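# Load a staple stick onto an open stapler's rail

## Task

Pick up one stick of staples from the tray and seat it fully down over the rail of the opened stapler, straddling it with its legs pointing downward; the stapler must end up lying flat and resting straight on the table, and the gripper must release the stick and withdraw.

## Robot and tools

Robot: two arms, left_arm and right_arm, each with six joints and a parallel gripper. Per arm, joint order is always waist, shoulder, elbow, forearm roll, wrist pitch, wrist roll. Stated joint ranges (rad): waist -2.618 to 2.618, shoulder 0.000 to 3.140, elbow -2.967 to 0.000, forearm roll -1.745 to 1.745, wrist pitch -1.220 to 1.220, wrist roll -2.094 to 2.094; true ends may differ by up to 0.014 rad. The gripper's fingers point along its +z axis and close along its y axis; its reported position is the spot between the pads, roughly 5 mm short of the tips.

Frames: the scene frame has its origin at table height, halfway between the nominal arm bases, +z up, +x out over the table, left_arm toward +y. Actual bases: left_arm at (-0.015, +0.319, +0.032) m, quat_wxyz (+1.000, 0, 0, -0.012); right_arm at (-0.012, -0.324, +0.032) m, quat_wxyz (+1.000, 0, 0, +0.030). Hand positions, orientations, targets and wrist-camera poses are reported in each arm's own base frame; head cameras and the table use the scene frame. Reported hand poses can be a few centimetres off, worse at long reach.

The row: every motion command uses one row of 14 numbers, each in [-1, 1], covering both arms even if one stays still: left_arm's 6 joint values then its opening, then right_arm's 6 joint values then its opening. Joint values are offsets (not poses) from the arm's Joint targets as printed at the start of that action, in scaled units where 1.0 equals 2.463 rad. They do not accumulate row to row inside an action, but each new action or call starts from the updated targets, so resending an offset moves further. Opening is absolute: +1 fully open, -1 closed; closing fully takes about 1 s or more. To keep an arm still send zeros for its joints and repeat its current opening (0 is itself a real opening command).

execute_actions(actions, cameras): actions is a list of actions; each action is a list of up to 15 rows, one per 1/30 s step; a short action repeats its last row to fill 15 steps. An action asking any joint more than 0.014 rad beyond its range is rejected for both arms; if the first action fails that check or any action is malformed, the whole call is rejected. An empty actions list just returns state and images. cameras: list of names (cam_head_left, cam_head_right, cam_left_wrist, cam_right_wrist), omitted/null/["all"] for all, [] for none; an unknown name voids the call.

move(target, speed, blend, opening_speed, blocking, cameras): target is one 14-number row or a list of up to 15 rows, all offsets measured from the same starting Joint targets (not chained). Joints move together along paths, so grippers trace curves; no collision avoidance. speed: rad/s of the joint with farthest to travel, 0.01 to 3, default 0.5, one value or one per target. blend (rad) rounds intermediate corners. opening_speed: rate of opening change per second on the -1..+1 scale, at least 0.2. blocking=false returns after about 0.5 s while the move continues. Paths last at least 0.5 s and a whole list must fit in 10 s. Result adds a move: line such as done, off_target, moving, held or fault, plus limits=held if steps were withheld. Faster contact hits harder; aiming further past a contact presses harder.

wait(seconds 0 to 10): lets time pass holding commands. stop(): brakes a running move. zoom_image(camera, region [x0, y0, x1, y1] in pixels, at most 504 by 504): closer look at the latest image of one camera. finished_scene(scene): ends the current scene, given its number; irreversible.

Result lines: Joint positions (rad per joint, then pad gap in m, 0.070 open); Joint targets (the base for your next offsets); end_effector_position and quat_wxyz per arm; grip_measured (same scale as opening); Joint torques (total drive output, noisy, sign toward larger angle); Tool commands; warnings like joint sent to its limit, joint command not followed (clearance check between arms altered targets), MOTOR HOT, TORQUE FAULT, OVER-TEMPERATURE FAULT. Each control step a target stays within 0.963 rad of the measured angle, and targets putting a gripper over 70 mm from where it is get scaled back.

Gripping: once the pads touch, command about 0.05 below the grip_measured reading for full force; less for a light grip. Parts under 2 mm wide get less force. Pads give about 20 N each.

Cameras: all four images are 896x504; calibration is given in OpenCV form, fixed cameras in the scene frame, wrist cameras in their arm's base frame, and may be slightly off.

Avoid: dropping the stick or letting it fall from a height, releasing it while moving, slamming into the table or stapler, pushing anything off the table, knocking the stapler over or onto something, and contact between the two arms (including closing one gripper on the other's fingers). Contact torque reaching 20.9 N m (waist, shoulder, elbow) or 7.28 N m (wrist joints) stops that arm for 10 s; wrist motors give only about 4 N m. Holding loads or straining against unreachable poses heats motors; at 80 °C the arm goes limp and falls. Loose objects may get nudged occasionally.

Each tool is called after "Call:" as a command line: name --argument value for each argument, lists and objects as JSON in quotes; but a table of rows of numbers goes row by row, as --pt "numbers of a row", without its own name.

## Session

Call:
execute_actions --actions '[]'

Call:
zoom_image --camera "cam_head_left" --region '[300, 130, 700, 355]'

Call:
zoom_image --camera "cam_head_right" --region '[300, 130, 700, 355]'

Scene clock: 0.00 s.
left_arm: end_effector_position=(+0.1422, -0.1009, +0.0945) grip_measured=+0.98 end_effector_quat_wxyz=(+0.221, -0.069, +0.958, -0.168) | right_arm: end_effector_position=(+0.2419, +0.0427, +0.1324) grip_measured=+0.99 end_effector_quat_wxyz=(+0.191, -0.526, +0.815, +0.149)
Joint positions: left_arm=[-0.701 0.709 -0.319 0.1 0.712 -0.902 0.069] | right_arm=[-0.263 1.35 -0.857 0.532 1.18 -1.621 0.07]
Joint torques (N m): no reading
Joint targets: left_arm=[-0.701 0.709 -0.319 0.100 0.712 -0.902] | right_arm=[-0.263 1.350 -0.857 0.532 1.180 -1.621]
Tool commands: left_gripper/opening=+1.0 right_gripper/opening=+1.0
camera_calibration:
cam_left_wrist: T_world_to_cam=[[0.0594387, -0.940066, 0.335771, -0.13385], [-0.98745, -0.00606741, 0.157813, 0.122073], [-0.146317, -0.340938, -0.92863, 0.199704], [0, 0, 0, 1]] pos_world=[0.157717, -0.0570009, 0.21113]
cam_right_wrist: T_world_to_cam=[[0.921966, -0.38464, -0.0450589, -0.197131], [-0.37781, -0.918896, 0.113531, 0.114781], [-0.0850731, -0.0876483, -0.992512, 0.280151], [0, 0, 0, 1]] pos_world=[0.248946, 0.054202, 0.256139]

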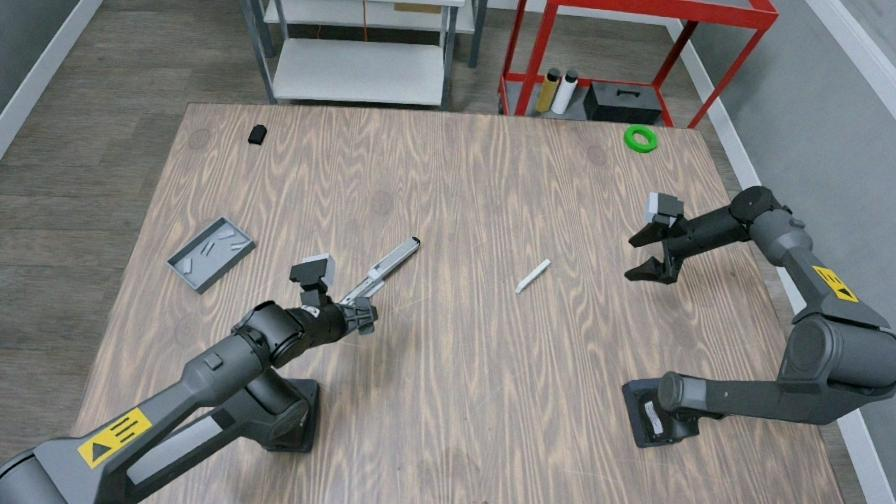

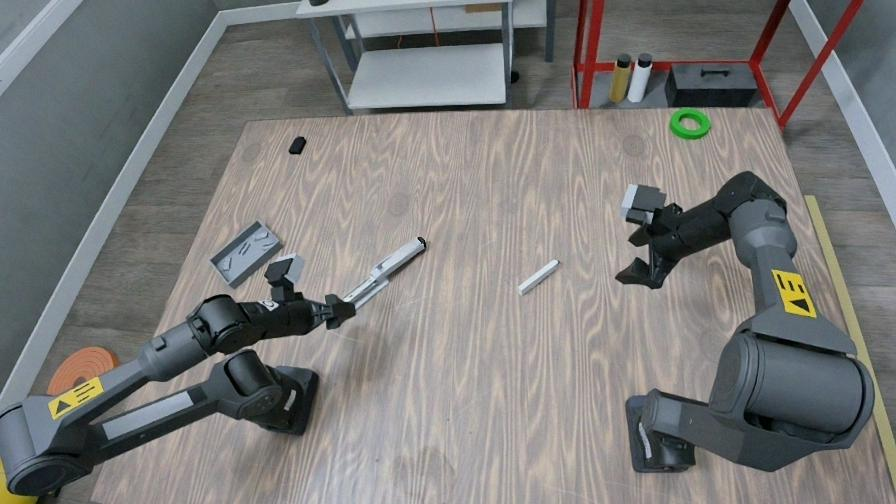

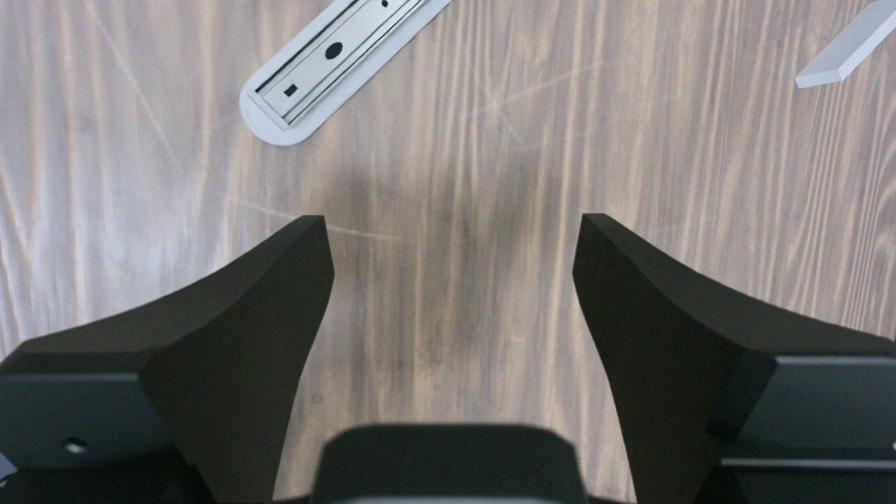

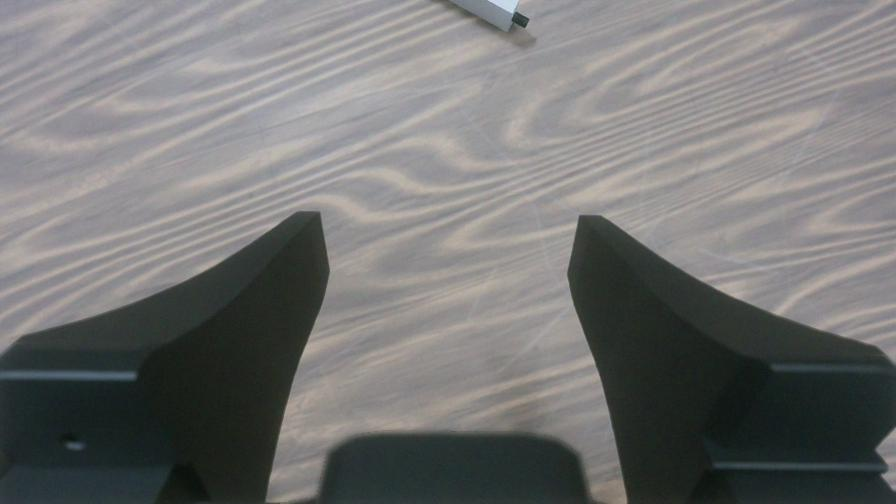

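Scaled by 1.260 from the camera's 896x504 image, which has a finer 1280x720 frame.

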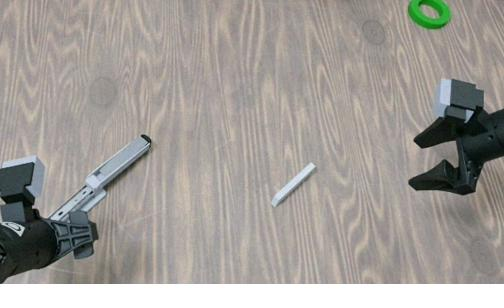

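Scaled by 1.260 from the camera's 896x504 image, which has a finer 1280x720 frame.

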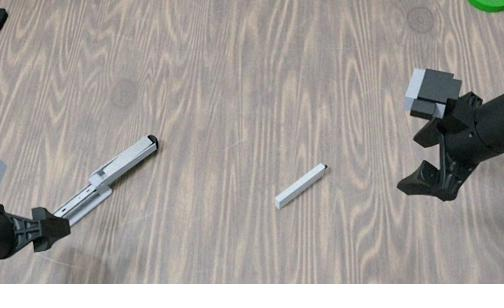

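Call:
move --target '[0.529,0.4393,-0.527,-0.0406,0.2034,0.3662,1,0,0,0,0,0,0,1]' --speed 1.0

Call:
zoom_image --camera "cam_left_wrist" --region '[300, 100, 600, 350]'

Call:
zoom_image --camera "cam_head_right" --region '[310, 220, 450, 330]'

Call:
zoom_image --camera "cam_head_left" --region '[310, 220, 450, 330]'

Scene clock: 5.00 s.
left_arm: end_effector_position=(+0.3381, +0.2327, +0.1768) grip_measured=+0.98 end_effector_quat_wxyz=(+0.129, -0.294, +0.946, +0.040) | right_arm: end_effector_position=(+0.2419, +0.0427, +0.1324) grip_measured=+0.99 end_effector_quat_wxyz=(+0.191, -0.526, +0.815, +0.149)
Joint positions: left_arm=[0.602 1.791 -1.618 0.001 1.213 0.001 0.069] | right_arm=[-0.263 1.35 -0.857 0.532 1.18 -1.621 0.07]
Joint torques (N m): left_arm=[-0.31 -6.9 -3.54 -0.02 -0.2 -0.21] | right_arm=[0.07 -4.01 -3.39 0.58 0.08 -0.01]
Joint targets: left_arm=[0.602 1.791 -1.617 0.000 1.213 0.000] | right_arm=[-0.263 1.350 -0.857 0.532 1.180 -1.621]
move: done
camera_calibration:
cam_left_wrist: T_world_to_cam=[[0.563992, -0.825591, -0.0176977, 0.00571641], [-0.775611, -0.536962, 0.331812, 0.325687], [-0.283444, -0.173413, -0.943179, 0.428361], [0, 0, 0, 1]] pos_world=[0.370799, 0.253884, 0.296056]
cam_right_wrist: T_world_to_cam=[[0.921966, -0.38464, -0.0450589, -0.197131], [-0.37781, -0.918896, 0.113531, 0.114781], [-0.0850731, -0.0876483, -0.992512, 0.280151], [0, 0, 0, 1]] pos_world=[0.248946, 0.054202, 0.256139]

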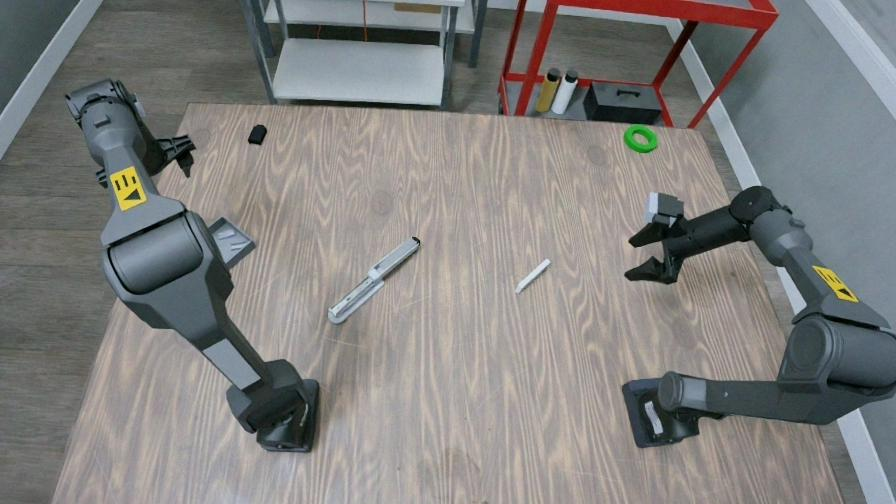

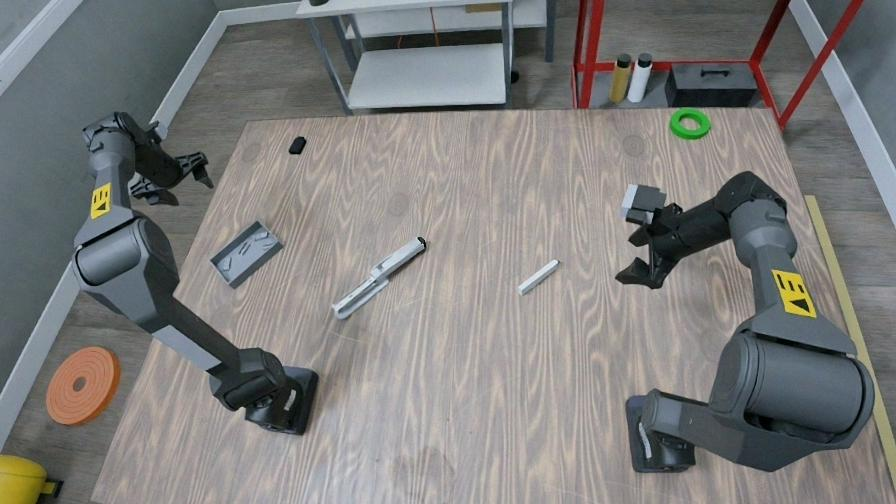

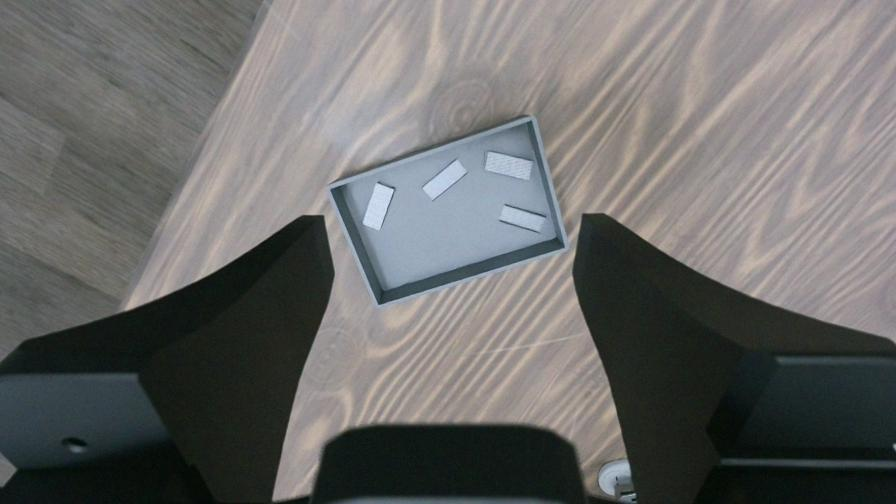

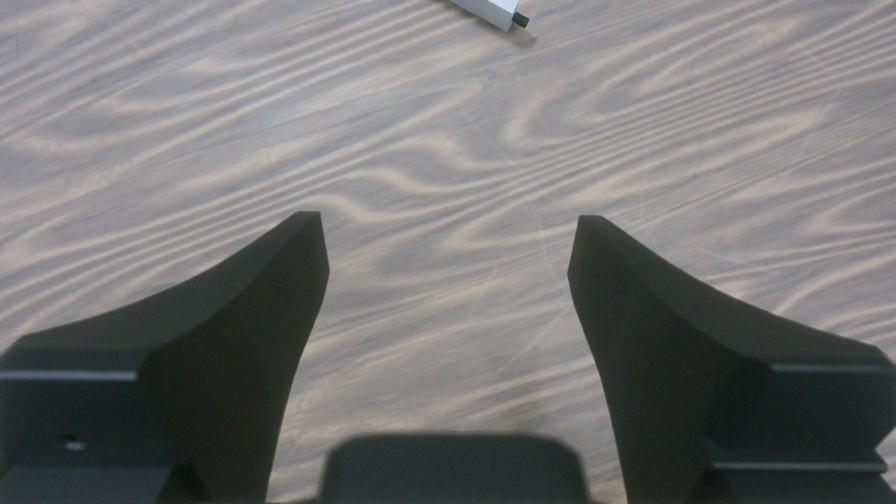

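Scaled by 1.680 from the camera's 896x504 image, which has a finer 1280x720 frame.

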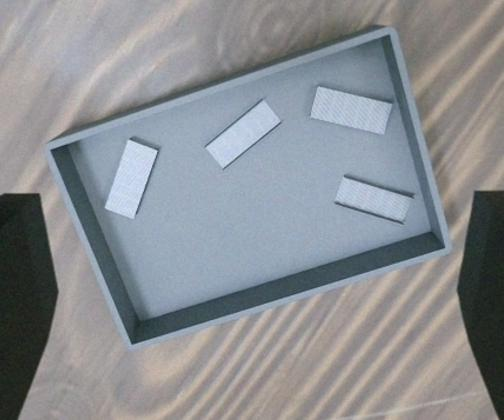

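Scaled by 3.600 from the camera's 896x504 image, which has a finer 1280x720 frame.

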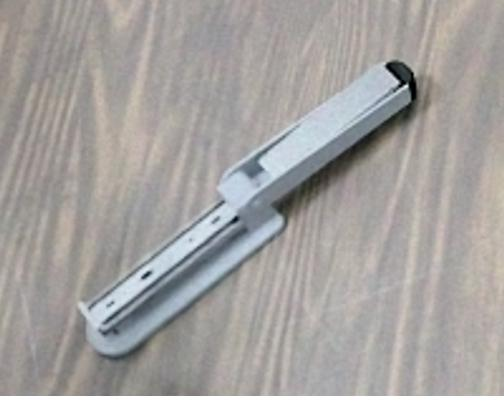

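Scaled by 3.600 from the camera's 896x504 image, which has a finer 1280x720 frame.

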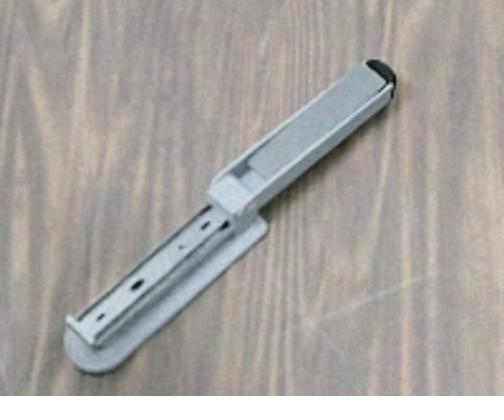

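Call:
zoom_image --camera "cam_left_wrist" --region '[350, 140, 480, 240]'

Call:
zoom_image --camera "cam_left_wrist" --region '[470, 130, 570, 250]'

Scaled by 3.877 from the camera's 896x504 image, which has a finer 1280x720 frame.

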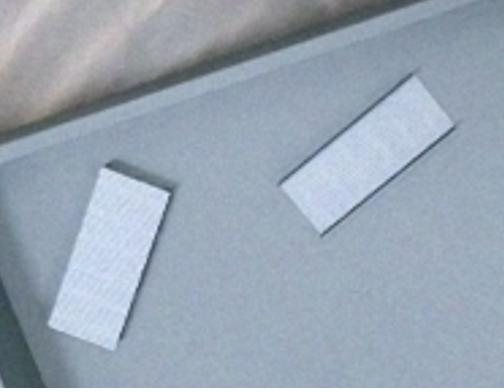

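Scaled by 4.200 from the camera's 896x504 image, which has a finer 1280x720 frame.

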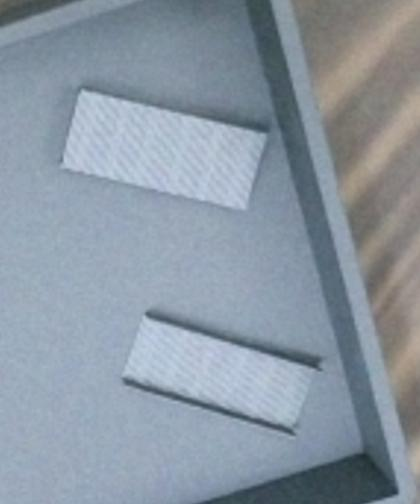

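Call:
move --target '[0.0605,0.0802,0.0968,0,-0.067,0.2168,-0.25,0,0,0,0,0,0,1]' --speed 0.8 --cameras '["cam_left_wrist"]'

Call:
zoom_image --camera "cam_left_wrist" --region '[330, 80, 580, 330]'

Scene clock: 13.33 s.
left_arm: end_effector_position=(+0.2755, +0.2577, +0.0369) grip_measured=-0.25 end_effector_quat_wxyz=(-0.001, -0.108, +0.994, -0.001) | right_arm: end_effector_position=(+0.2419, +0.0427, +0.1324) grip_measured=+0.99 end_effector_quat_wxyz=(+0.191, -0.526, +0.815, +0.149)
Joint positions: left_arm=[0.752 1.989 -1.377 0.001 1.048 0.534 0.026] | right_arm=[-0.263 1.35 -0.857 0.532 1.18 -1.621 0.07]
Joint torques (N m): left_arm=[-0.6 -7.55 -4.05 0.04 -0.01 -0.22] | right_arm=[0.01 -3.92 -3.1 0.56 0.1 -0.01]
Joint targets: left_arm=[0.751 1.988 -1.378 0.000 1.048 0.534] | right_arm=[-0.263 1.350 -0.857 0.532 1.180 -1.621]
move: done
camera_calibration:
cam_left_wrist: T_world_to_cam=[[0.208676, -0.977875, -0.0146279, 0.196282], [-0.79861, -0.179017, 0.574608, 0.242143], [-0.564514, -0.108225, -0.818298, 0.339006], [0, 0, 0, 1]] pos_world=[0.343792, 0.271976, 0.141142]
Images, in order (width x height): cam_left_wrist 896x504.

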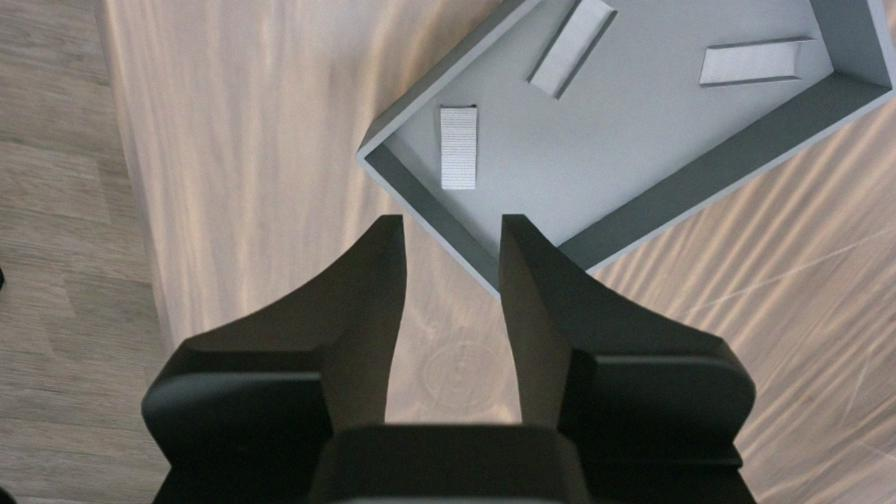

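Scaled by 2.016 from the camera's 896x504 image, which has a finer 1280x720 frame.

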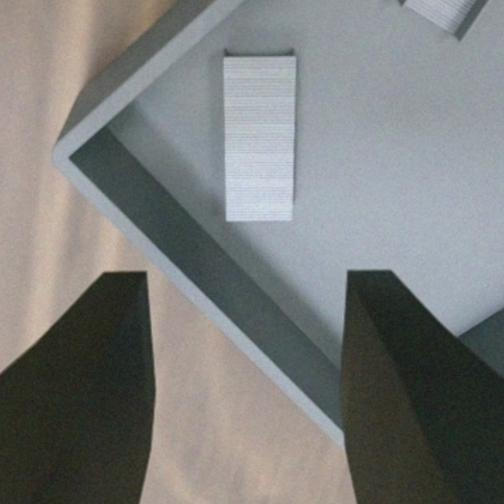

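Call:
move --target '[-0.0042,0.0353,0.0241,0,-0.0594,-0.0041,-0.25,0,0,0,0,0,0,1]' --speed 0.25 --cameras '["cam_left_wrist"]'

Call:
zoom_image --camera "cam_left_wrist" --region '[330, 80, 580, 330]'

Scene clock: 18.87 s.
left_arm: end_effector_position=(+0.2803, +0.2566, -0.0096) grip_measured=-0.25 end_effector_quat_wxyz=(-0.001, -0.108, +0.994, -0.001) | right_arm: end_effector_position=(+0.2419, +0.0427, +0.1324) grip_measured=+0.99 end_effector_quat_wxyz=(+0.191, -0.526, +0.815, +0.149)
Joint positions: left_arm=[0.741 2.077 -1.317 0.001 0.901 0.524 0.026] | right_arm=[-0.263 1.35 -0.857 0.532 1.18 -1.621 0.07]
Joint torques (N m): left_arm=[-0.12 -7.71 -3.85 -0.02 0.04 0.12] | right_arm=[-0.18 -4.13 -3.09 0.56 0.14 -0.03]
Joint targets: left_arm=[0.741 2.075 -1.319 0.000 0.902 0.524] | right_arm=[-0.263 1.350 -0.857 0.532 1.180 -1.621]
move: done
camera_calibration:
cam_left_wrist: T_world_to_cam=[[0.208372, -0.977938, -0.0148104, 0.193568], [-0.798883, -0.178917, 0.574261, 0.272523], [-0.564241, -0.107828, -0.818539, 0.303436], [0, 0, 0, 1]] pos_world=[0.348591, 0.270775, 0.0947415]
Images, in order (width x height): cam_left_wrist 896x504.

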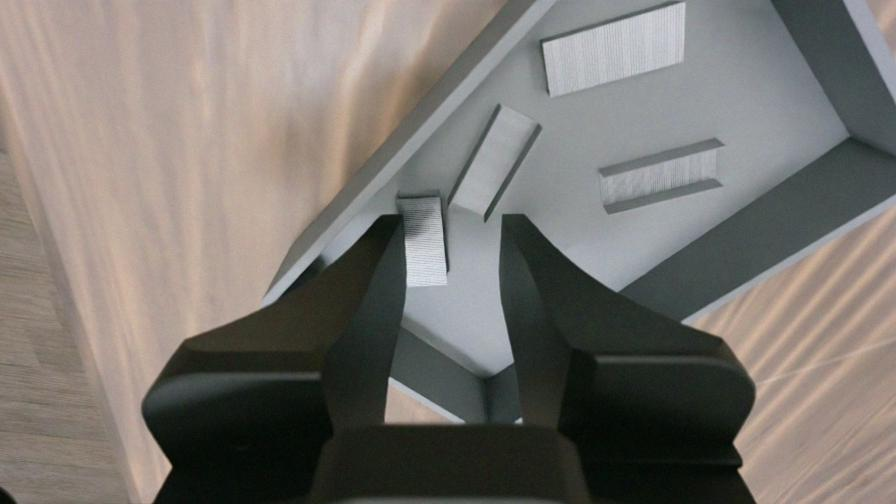

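Scaled by 2.016 from the camera's 896x504 image, which has a finer 1280x720 frame.

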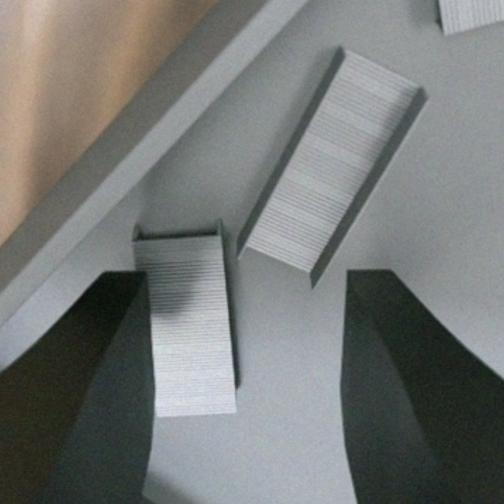

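Call:
move --target '[0.0042,-0.0353,-0.0241,0,0.0594,0.0041,-0.25,0,0,0,0,0,0,1]' --speed 0.3

Call:
zoom_image --camera "cam_left_wrist" --region '[330, 60, 580, 310]'

Scene clock: 21.07 s.
left_arm: end_effector_position=(+0.2765, +0.2582, +0.0384) grip_measured=-0.25 end_effector_quat_wxyz=(+0.001, -0.108, +0.994, +0.001) | right_arm: end_effector_position=(+0.2419, +0.0427, +0.1324) grip_measured=+0.99 end_effector_quat_wxyz=(+0.191, -0.526, +0.815, +0.149)
Joint positions: left_arm=[0.751 1.987 -1.379 0.001 1.049 0.534 0.026] | right_arm=[-0.263 1.35 -0.857 0.532 1.18 -1.621 0.07]
Joint torques (N m): left_arm=[0.55 -6.57 -2.97 0.1 -0.08 0.15] | right_arm=[0.08 -3.96 -3.18 0.58 0.09 -0.03]
Joint targets: left_arm=[0.751 1.988 -1.378 0.000 1.048 0.534] | right_arm=[-0.263 1.350 -0.857 0.532 1.180 -1.621]
move: done
camera_calibration:
cam_left_wrist: T_world_to_cam=[[0.20848, -0.977878, -0.0170559, 0.19669], [-0.800606, -0.180651, 0.57131, 0.243142], [-0.561752, -0.105452, -0.820557, 0.33952], [0, 0, 0, 1]] pos_world=[0.344381, 0.272066, 0.143041]
cam_right_wrist: T_world_to_cam=[[0.921966, -0.38464, -0.0450589, -0.197131], [-0.37781, -0.918896, 0.113531, 0.114781], [-0.0850731, -0.0876483, -0.992512, 0.280151], [0, 0, 0, 1]] pos_world=[0.248946, 0.054202, 0.256139]

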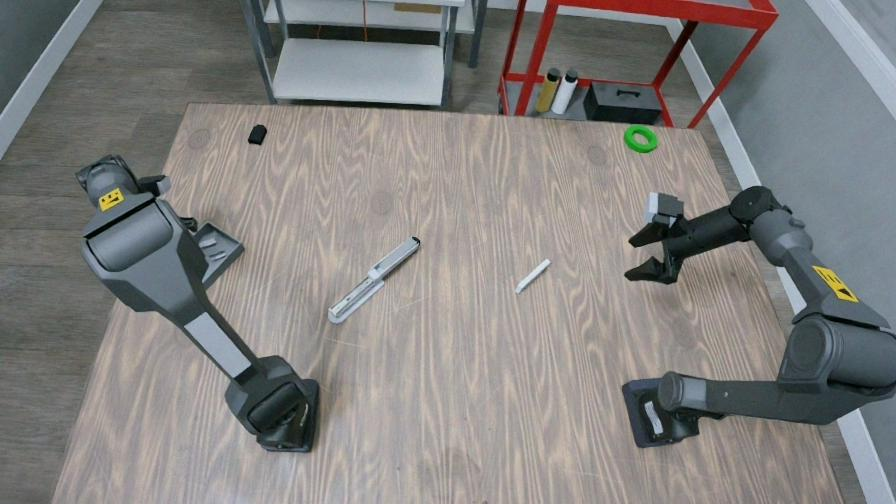

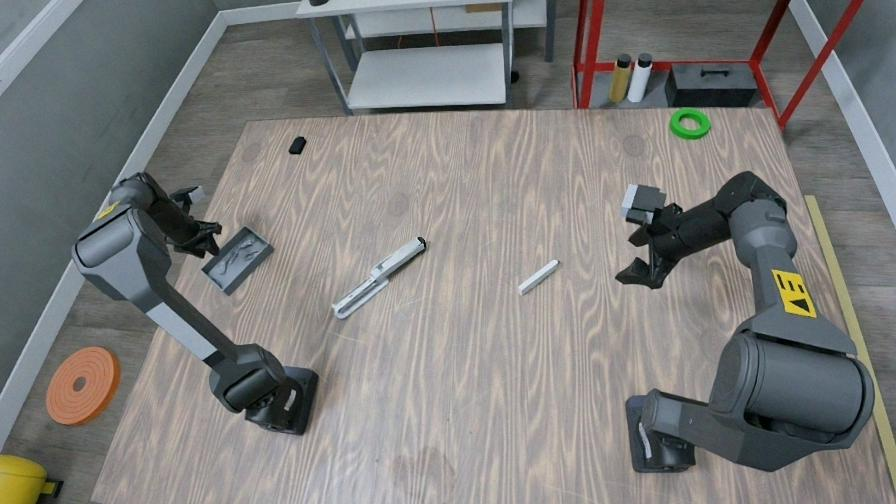

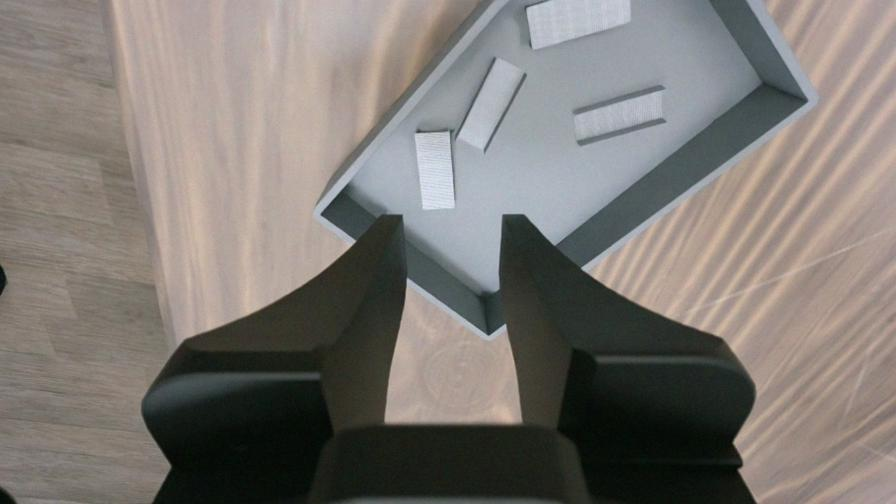

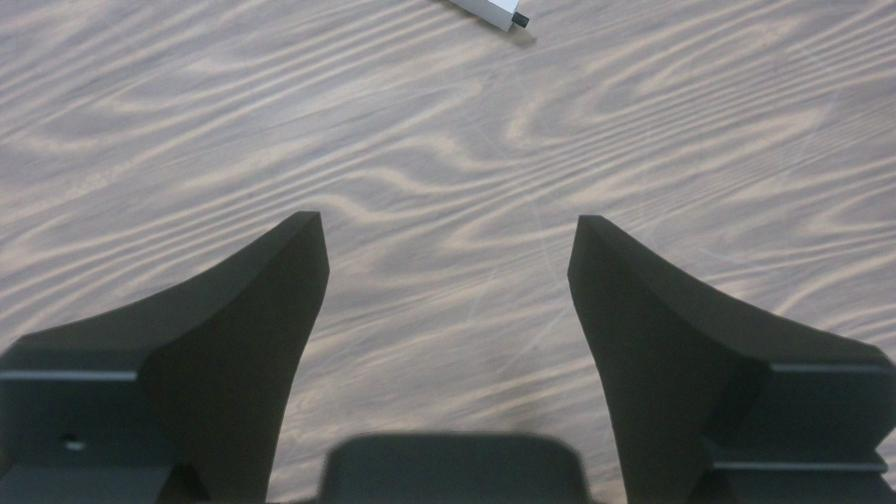

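Scaled by 2.016 from the camera's 896x504 image, which has a finer 1280x720 frame.

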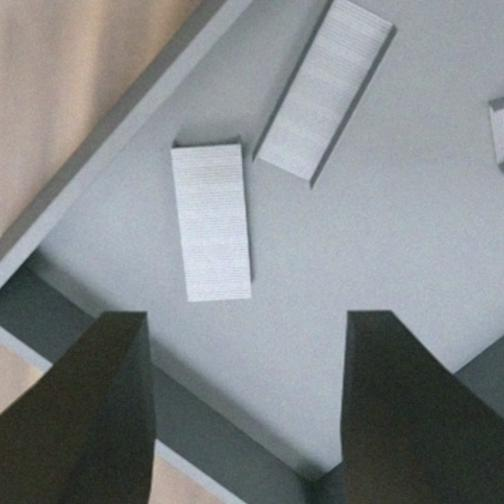

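Call:
move --pt "0.0114 -0.005 0.008 0 -0.003 -0.0138 -0.2 0 0 0 0 0 0 1" --pt "0.0114 0.0266 0.0397 0 -0.0663 -0.0138 -0.2 0 0 0 0 0 0 1" --speed 0.25 --cameras '["cam_left_wrist"]'

Call:
zoom_image --camera "cam_left_wrist" --region '[330, 80, 580, 330]'

Scene clock: 29.10 s.
left_arm: end_effector_position=(+0.2648, +0.2620, -0.0093) grip_measured=-0.20 end_effector_quat_wxyz=(-0.001, -0.139, +0.990, -0.001) | right_arm: end_effector_position=(+0.2419, +0.0427, +0.1324) grip_measured=+0.99 end_effector_quat_wxyz=(+0.191, -0.526, +0.815, +0.149)
Joint positions: left_arm=[0.78 2.055 -1.279 0.001 0.885 0.5 0.028] | right_arm=[-0.263 1.35 -0.857 0.532 1.18 -1.621 0.07]
Joint torques (N m): left_arm=[-0.44 -7.67 -3.83 -0.11 0.04 0.2] | right_arm=[-0.03 -3.99 -3.36 0.54 0.08 -0.05]
Joint targets: left_arm=[0.779 2.054 -1.280 0.000 0.885 0.500] | right_arm=[-0.263 1.350 -0.857 0.532 1.180 -1.621]
move: done
camera_calibration:
cam_left_wrist: T_world_to_cam=[[0.26923, -0.962962, -0.0147896, 0.182091], [-0.785985, -0.228572, 0.574441, 0.270551], [-0.556546, -0.143032, -0.818412, 0.302737], [0, 0, 0, 1]] pos_world=[0.332112, 0.280488, 0.0950415]
Images, in order (width x height): cam_left_wrist 896x504.

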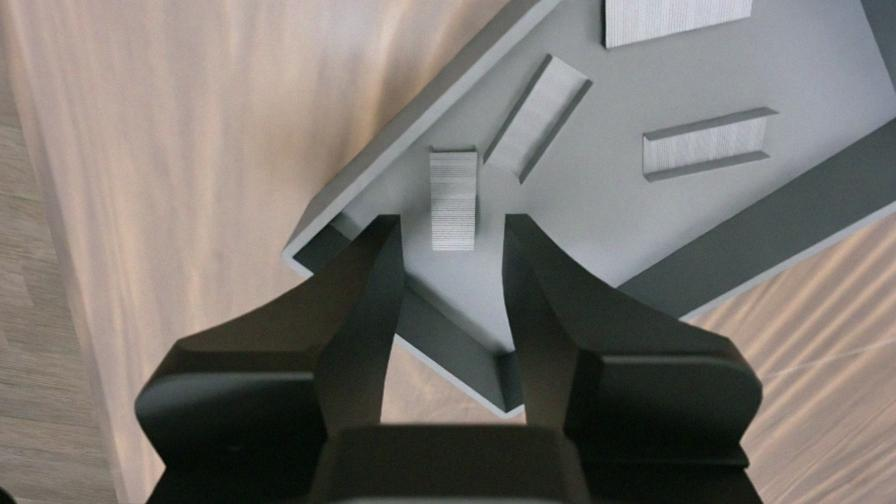

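Scaled by 2.016 from the camera's 896x504 image, which has a finer 1280x720 frame.

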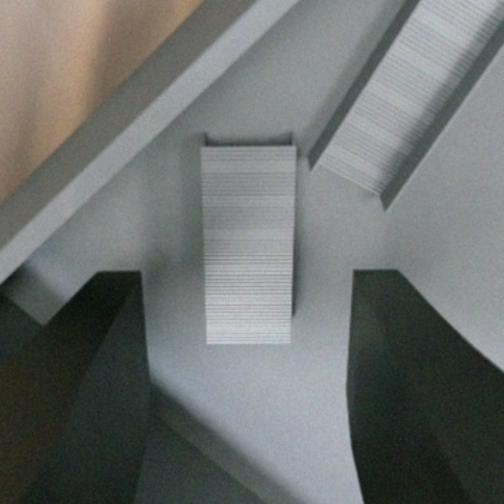

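Call:
move --target '[-0.0024,0.0136,-0.0043,0,-0.0096,-0.0024,-0.28,0,0,0,0,0,0,1]' --speed 0.05 --cameras '["cam_left_wrist"]'

Call:
zoom_image --camera "cam_left_wrist" --region '[330, 80, 580, 330]'

Scene clock: 33.97 s.
left_arm: end_effector_position=(+0.2699, +0.2639, -0.0189) grip_measured=-0.28 end_effector_quat_wxyz=(+0.000, -0.139, +0.990, +0.000) | right_arm: end_effector_position=(+0.2419, +0.0427, +0.1324) grip_measured=+0.99 end_effector_quat_wxyz=(+0.191, -0.526, +0.815, +0.149)
Joint positions: left_arm=[0.774 2.087 -1.291 0.001 0.862 0.494 0.025] | right_arm=[-0.263 1.35 -0.857 0.532 1.18 -1.621 0.07]
Joint torques (N m): left_arm=[-0.28 -7.23 -3.68 -0.08 -0.01 -0.21] | right_arm=[-0.09 -4.03 -3.3 0.54 0.08 -0.03]
Joint targets: left_arm=[0.773 2.087 -1.291 0.000 0.861 0.494] | right_arm=[-0.263 1.350 -0.857 0.532 1.180 -1.621]
move: done
camera_calibration:
cam_left_wrist: T_world_to_cam=[[0.269208, -0.96295, -0.0159299, 0.182368], [-0.786953, -0.22948, 0.572751, 0.280912], [-0.555186, -0.141653, -0.819575, 0.297263], [0, 0, 0, 1]] pos_world=[0.337006, 0.282183, 0.0856413]
Images, in order (width x height): cam_left_wrist 896x504.

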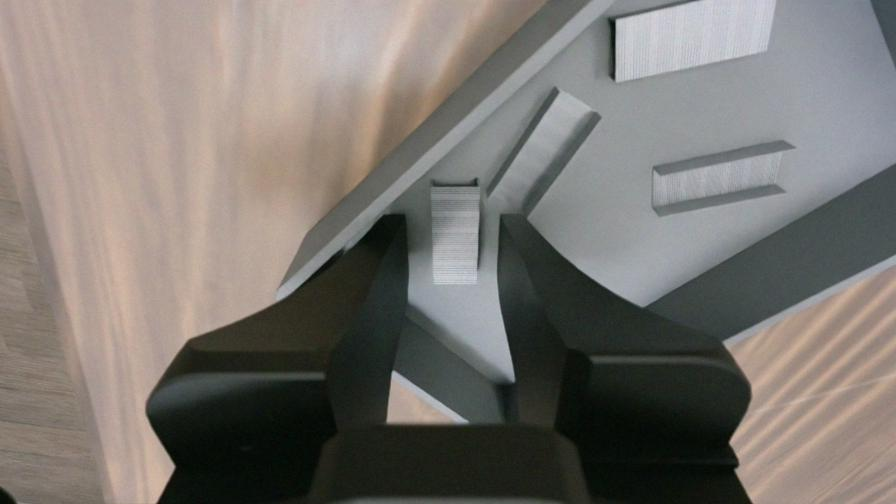

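Scaled by 2.016 from the camera's 896x504 image, which has a finer 1280x720 frame.

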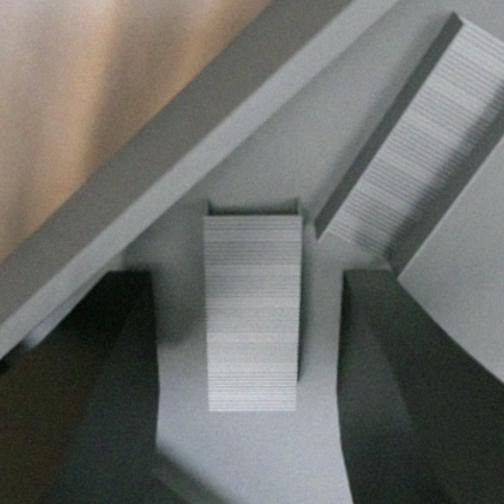

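Call:
move --pt "0 0.0010 0.00095 0 -0.002 0 -0.28 0 0 0 0 0 0 1" --pt "0 0.0010 0.00095 0 -0.002 0 -0.69 0 0 0 0 0 0 1" --speed 0.05 --opening_speed 0.4 --cameras '["cam_left_wrist"]'

Call:
zoom_image --camera "cam_left_wrist" --region '[330, 80, 580, 330]'

Scene clock: 37.53 s.
left_arm: end_effector_position=(+0.2700, +0.2640, -0.0200) grip_measured=-0.65 end_effector_quat_wxyz=(+0.000, -0.139, +0.990, +0.000) | right_arm: end_effector_position=(+0.2419, +0.0427, +0.1324) grip_measured=+0.99 end_effector_quat_wxyz=(+0.191, -0.526, +0.815, +0.149)
Joint positions: left_arm=[0.774 2.089 -1.289 0.001 0.857 0.494 0.012] | right_arm=[-0.263 1.35 -0.857 0.532 1.18 -1.621 0.07]
Joint torques (N m): left_arm=[0.83 -6.87 -2.82 -0.07 -0.07 -0.21] | right_arm=[-0.01 -4.09 -3.19 0.56 0.1 -0.02]
Joint targets: left_arm=[0.773 2.090 -1.289 0.000 0.856 0.494] | right_arm=[-0.263 1.350 -0.857 0.532 1.180 -1.621]
move: done
camera_calibration:
cam_left_wrist: T_world_to_cam=[[0.269257, -0.962926, -0.0165407, 0.182376], [-0.787432, -0.230009, 0.57188, 0.281924], [-0.554483, -0.140958, -0.820171, 0.295977], [0, 0, 0, 1]] pos_world=[0.337004, 0.28218, 0.0845412]
Images, in order (width x height): cam_left_wrist 896x504.

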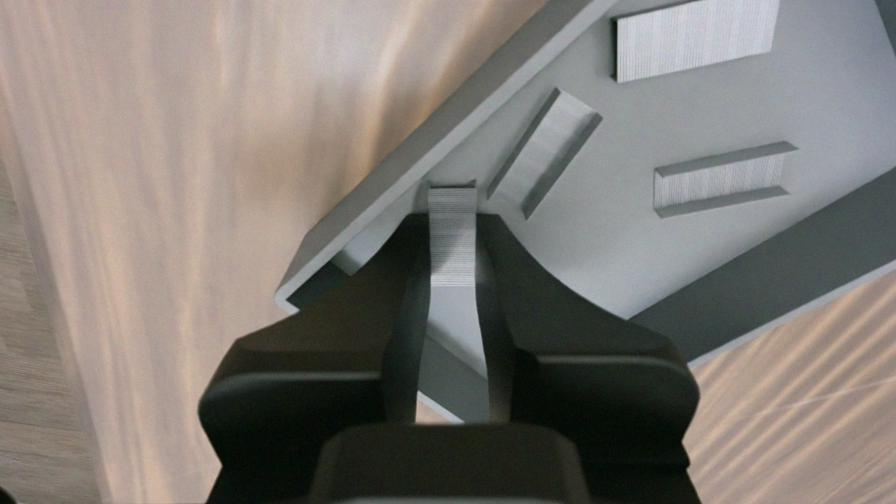

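Scaled by 2.016 from the camera's 896x504 image, which has a finer 1280x720 frame.

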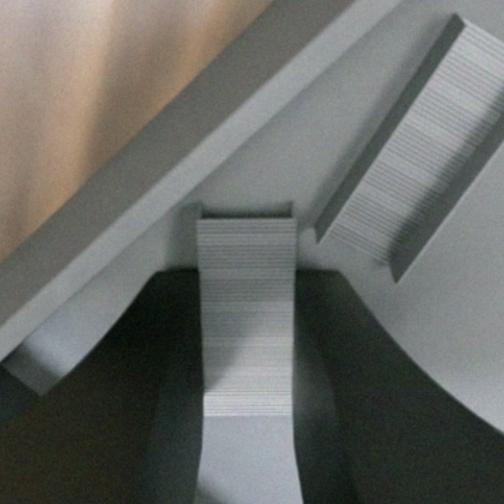

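Call:
move --pt "0 -0.0412 -0.0363 0 0.0779 0 -0.69 0 0 0 0 0 0 1" --pt "-0.4661 -0.2465 0.1346 0 0.1123 -0.0885 -0.69 0 0 0 0 0 0 1" --speed '[0.25,0.8]' --blend 0.02 --cameras '["cam_left_wrist","cam_head_left"]'

Call:
zoom_image --camera "cam_left_wrist" --region '[300, 0, 600, 290]'

Scene clock: 45.00 s.
left_arm: end_effector_position=(+0.2322, -0.0913, +0.0996) grip_measured=-0.65 end_effector_quat_wxyz=(+0.000, +0.320, +0.947, +0.000) | right_arm: end_effector_position=(+0.2419, +0.0427, +0.1324) grip_measured=+0.99 end_effector_quat_wxyz=(+0.191, -0.526, +0.815, +0.149)
Joint positions: left_arm=[-0.375 1.481 -0.956 0.001 1.133 0.276 0.012] | right_arm=[-0.263 1.35 -0.857 0.532 1.18 -1.621 0.07]
Joint torques (N m): left_arm=[0.8 -3.67 -3.9 0.04 -0.07 -0.12] | right_arm=[-0.07 -4.19 -3.41 0.55 0.11 -0.03]
Joint targets: left_arm=[-0.375 1.482 -0.957 0.000 1.133 0.276] | right_arm=[-0.263 1.350 -0.857 0.532 1.180 -1.621]
move: done
camera_calibration:
cam_left_wrist: T_world_to_cam=[[-0.612038, -0.790662, -0.0162069, 0.0727306], [-0.653962, 0.494485, 0.572554, 0.137163], [-0.444682, 0.361023, -0.819707, 0.343288], [0, 0, 0, 1]] pos_world=[0.286868, -0.134255, 0.204041]
Images, in order (width x height): cam_head_left 896x504, cam_left_wrist 896x504.

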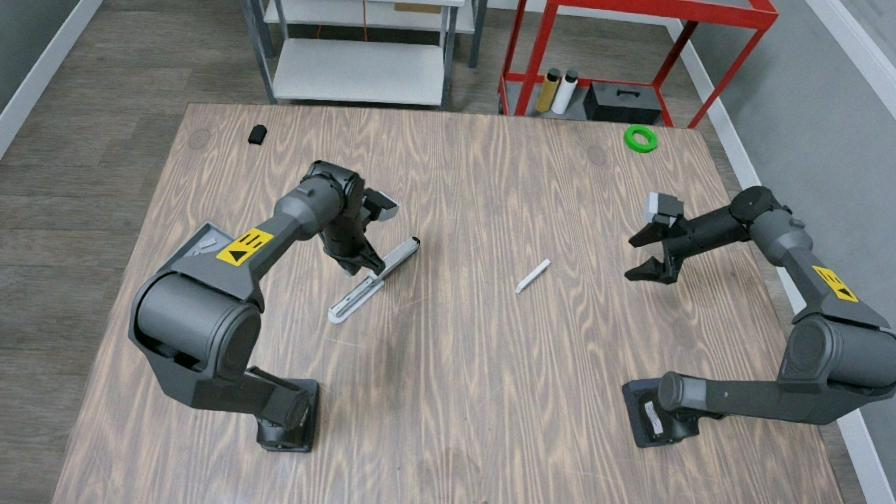

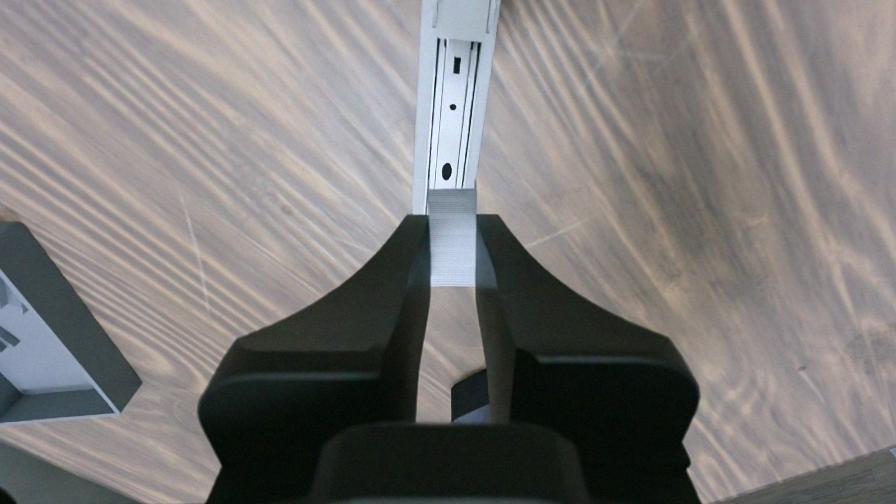

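Scaled by 1.680 from the camera's 896x504 image, which has a finer 1280x720 frame.

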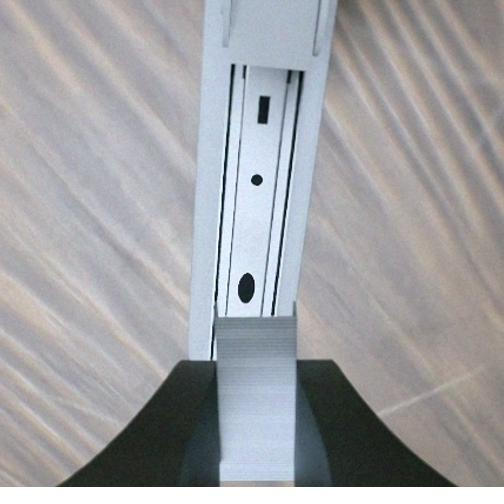

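Call:
move --target '[0.0176,0.0081,0.0911,0,-0.0992,0.0559,-0.69,0,0,0,0,0,0,1]' --speed 0.4 --cameras '["cam_left_wrist"]'

Call:
zoom_image --camera "cam_left_wrist" --region '[370, 0, 530, 320]'

Scene clock: 49.07 s.
left_arm: end_effector_position=(+0.2147, -0.0737, +0.0440) grip_measured=-0.65 end_effector_quat_wxyz=(-0.001, +0.365, +0.931, +0.000) | right_arm: end_effector_position=(+0.2419, +0.0427, +0.1324) grip_measured=+0.99 end_effector_quat_wxyz=(+0.191, -0.526, +0.815, +0.149)
Joint positions: left_arm=[-0.331 1.503 -0.731 0.001 0.888 0.415 0.012] | right_arm=[-0.263 1.35 -0.857 0.532 1.18 -1.621 0.07]
Joint torques (N m): left_arm=[0.35 -3.82 -3.93 0.08 0.05 -0.21] | right_arm=[0.05 -3.94 -3.21 0.56 0.12 -0.02]
Joint targets: left_arm=[-0.331 1.502 -0.733 0.000 0.889 0.414] | right_arm=[-0.263 1.350 -0.857 0.532 1.180 -1.621]
move: done
camera_calibration:
cam_left_wrist: T_world_to_cam=[[-0.6839, -0.729417, -0.0152236, 0.0949287], [-0.603229, 0.553604, 0.57414, 0.142174], [-0.41036, 0.401838, -0.818615, 0.27916], [0, 0, 0, 1]] pos_world=[0.265241, -0.121643, 0.148341]
Images, in order (width x height): cam_left_wrist 896x504.

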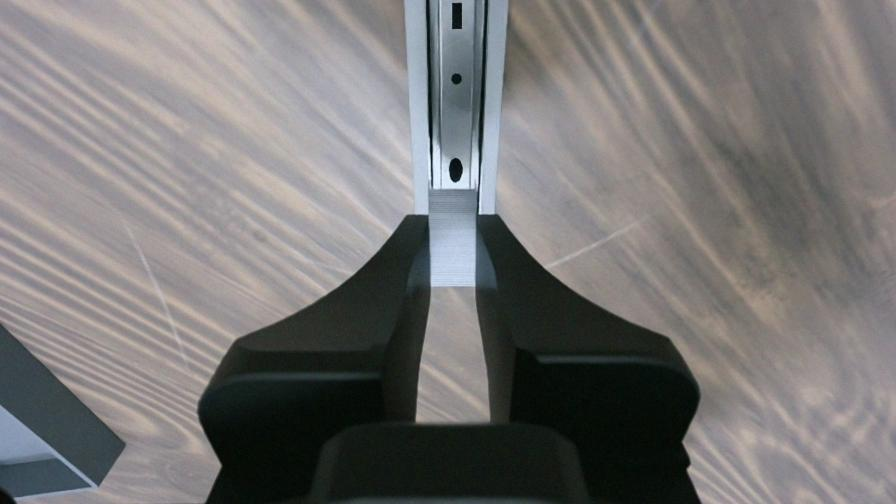

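Scaled by 1.575 from the camera's 896x504 image, which has a finer 1280x720 frame.

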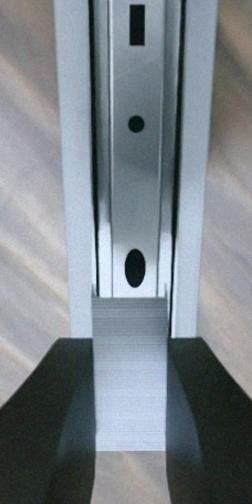

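Call:
move --target '[-0.0025,0.0365,0.0303,0,-0.0668,-0.0024,-0.69,0,0,0,0,0,0,1]' --speed 0.2 --cameras '["cam_left_wrist"]'

Call:
zoom_image --camera "cam_left_wrist" --region '[390, 140, 510, 370]'

Scene clock: 53.53 s.
left_arm: end_effector_position=(+0.2142, -0.0749, +0.0090) grip_measured=-0.65 end_effector_quat_wxyz=(+0.000, +0.364, +0.931, +0.000) | right_arm: end_effector_position=(+0.2419, +0.0427, +0.1324) grip_measured=+0.99 end_effector_quat_wxyz=(+0.191, -0.526, +0.815, +0.149)
Joint positions: left_arm=[-0.337 1.593 -0.657 0.001 0.723 0.408 0.012] | right_arm=[-0.263 1.35 -0.857 0.532 1.18 -1.621 0.07]
Joint torques (N m): left_arm=[-0.38 -4.35 -3.13 -0.06 0.06 -0.2] | right_arm=[-0.08 -3.99 -3.25 0.56 0.08 -0.02]
Joint targets: left_arm=[-0.337 1.592 -0.658 0.000 0.724 0.408] | right_arm=[-0.263 1.350 -0.857 0.532 1.180 -1.621]
move: done
camera_calibration:
cam_left_wrist: T_world_to_cam=[[-0.683326, -0.729944, -0.0157013, 0.0930892], [-0.604326, 0.553401, 0.573182, 0.162891], [-0.409701, 0.401159, -0.819278, 0.250642], [0, 0, 0, 1]] pos_world=[0.264738, -0.122741, 0.113441]
Images, in order (width x height): cam_left_wrist 896x504.

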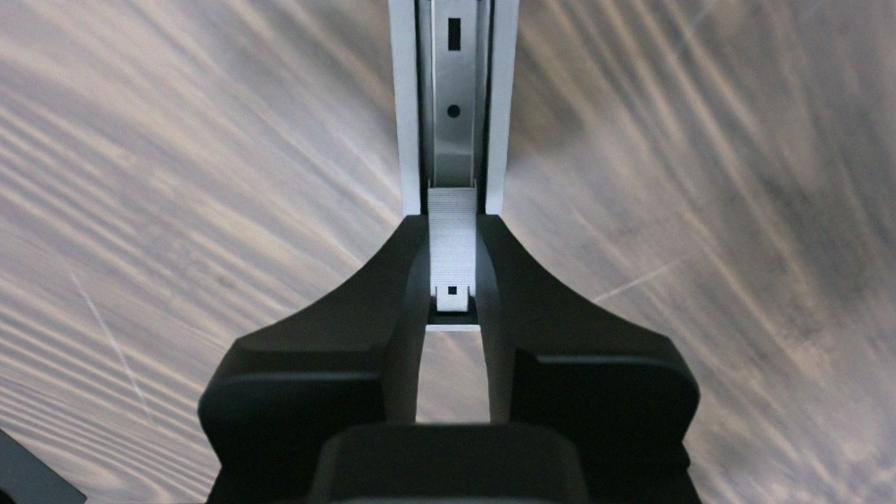

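Scaled by 2.191 from the camera's 896x504 image, which has a finer 1280x720 frame.

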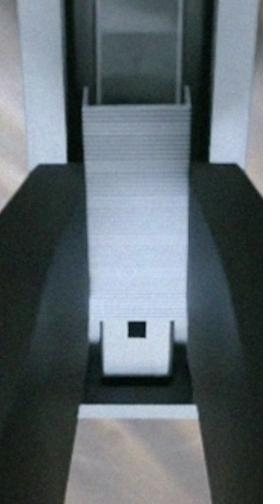

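Call:
zoom_image --camera "cam_left_wrist" --region '[415, 160, 490, 210]'

Call:
zoom_image --camera "cam_left_wrist" --region '[415, 265, 490, 335]'

Scaled by 6.720 from the camera's 896x504 image, which has a finer 1280x720 frame.

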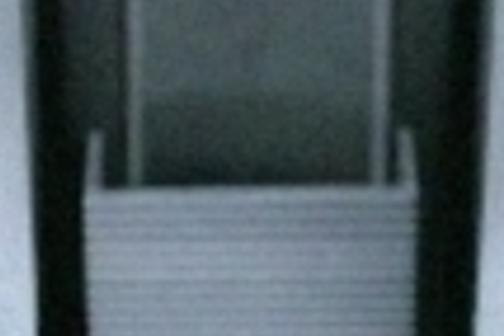

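Scaled by 6.720 from the camera's 896x504 image, which has a finer 1280x720 frame.

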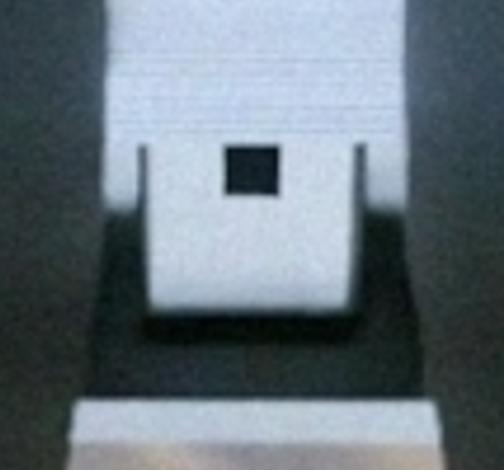

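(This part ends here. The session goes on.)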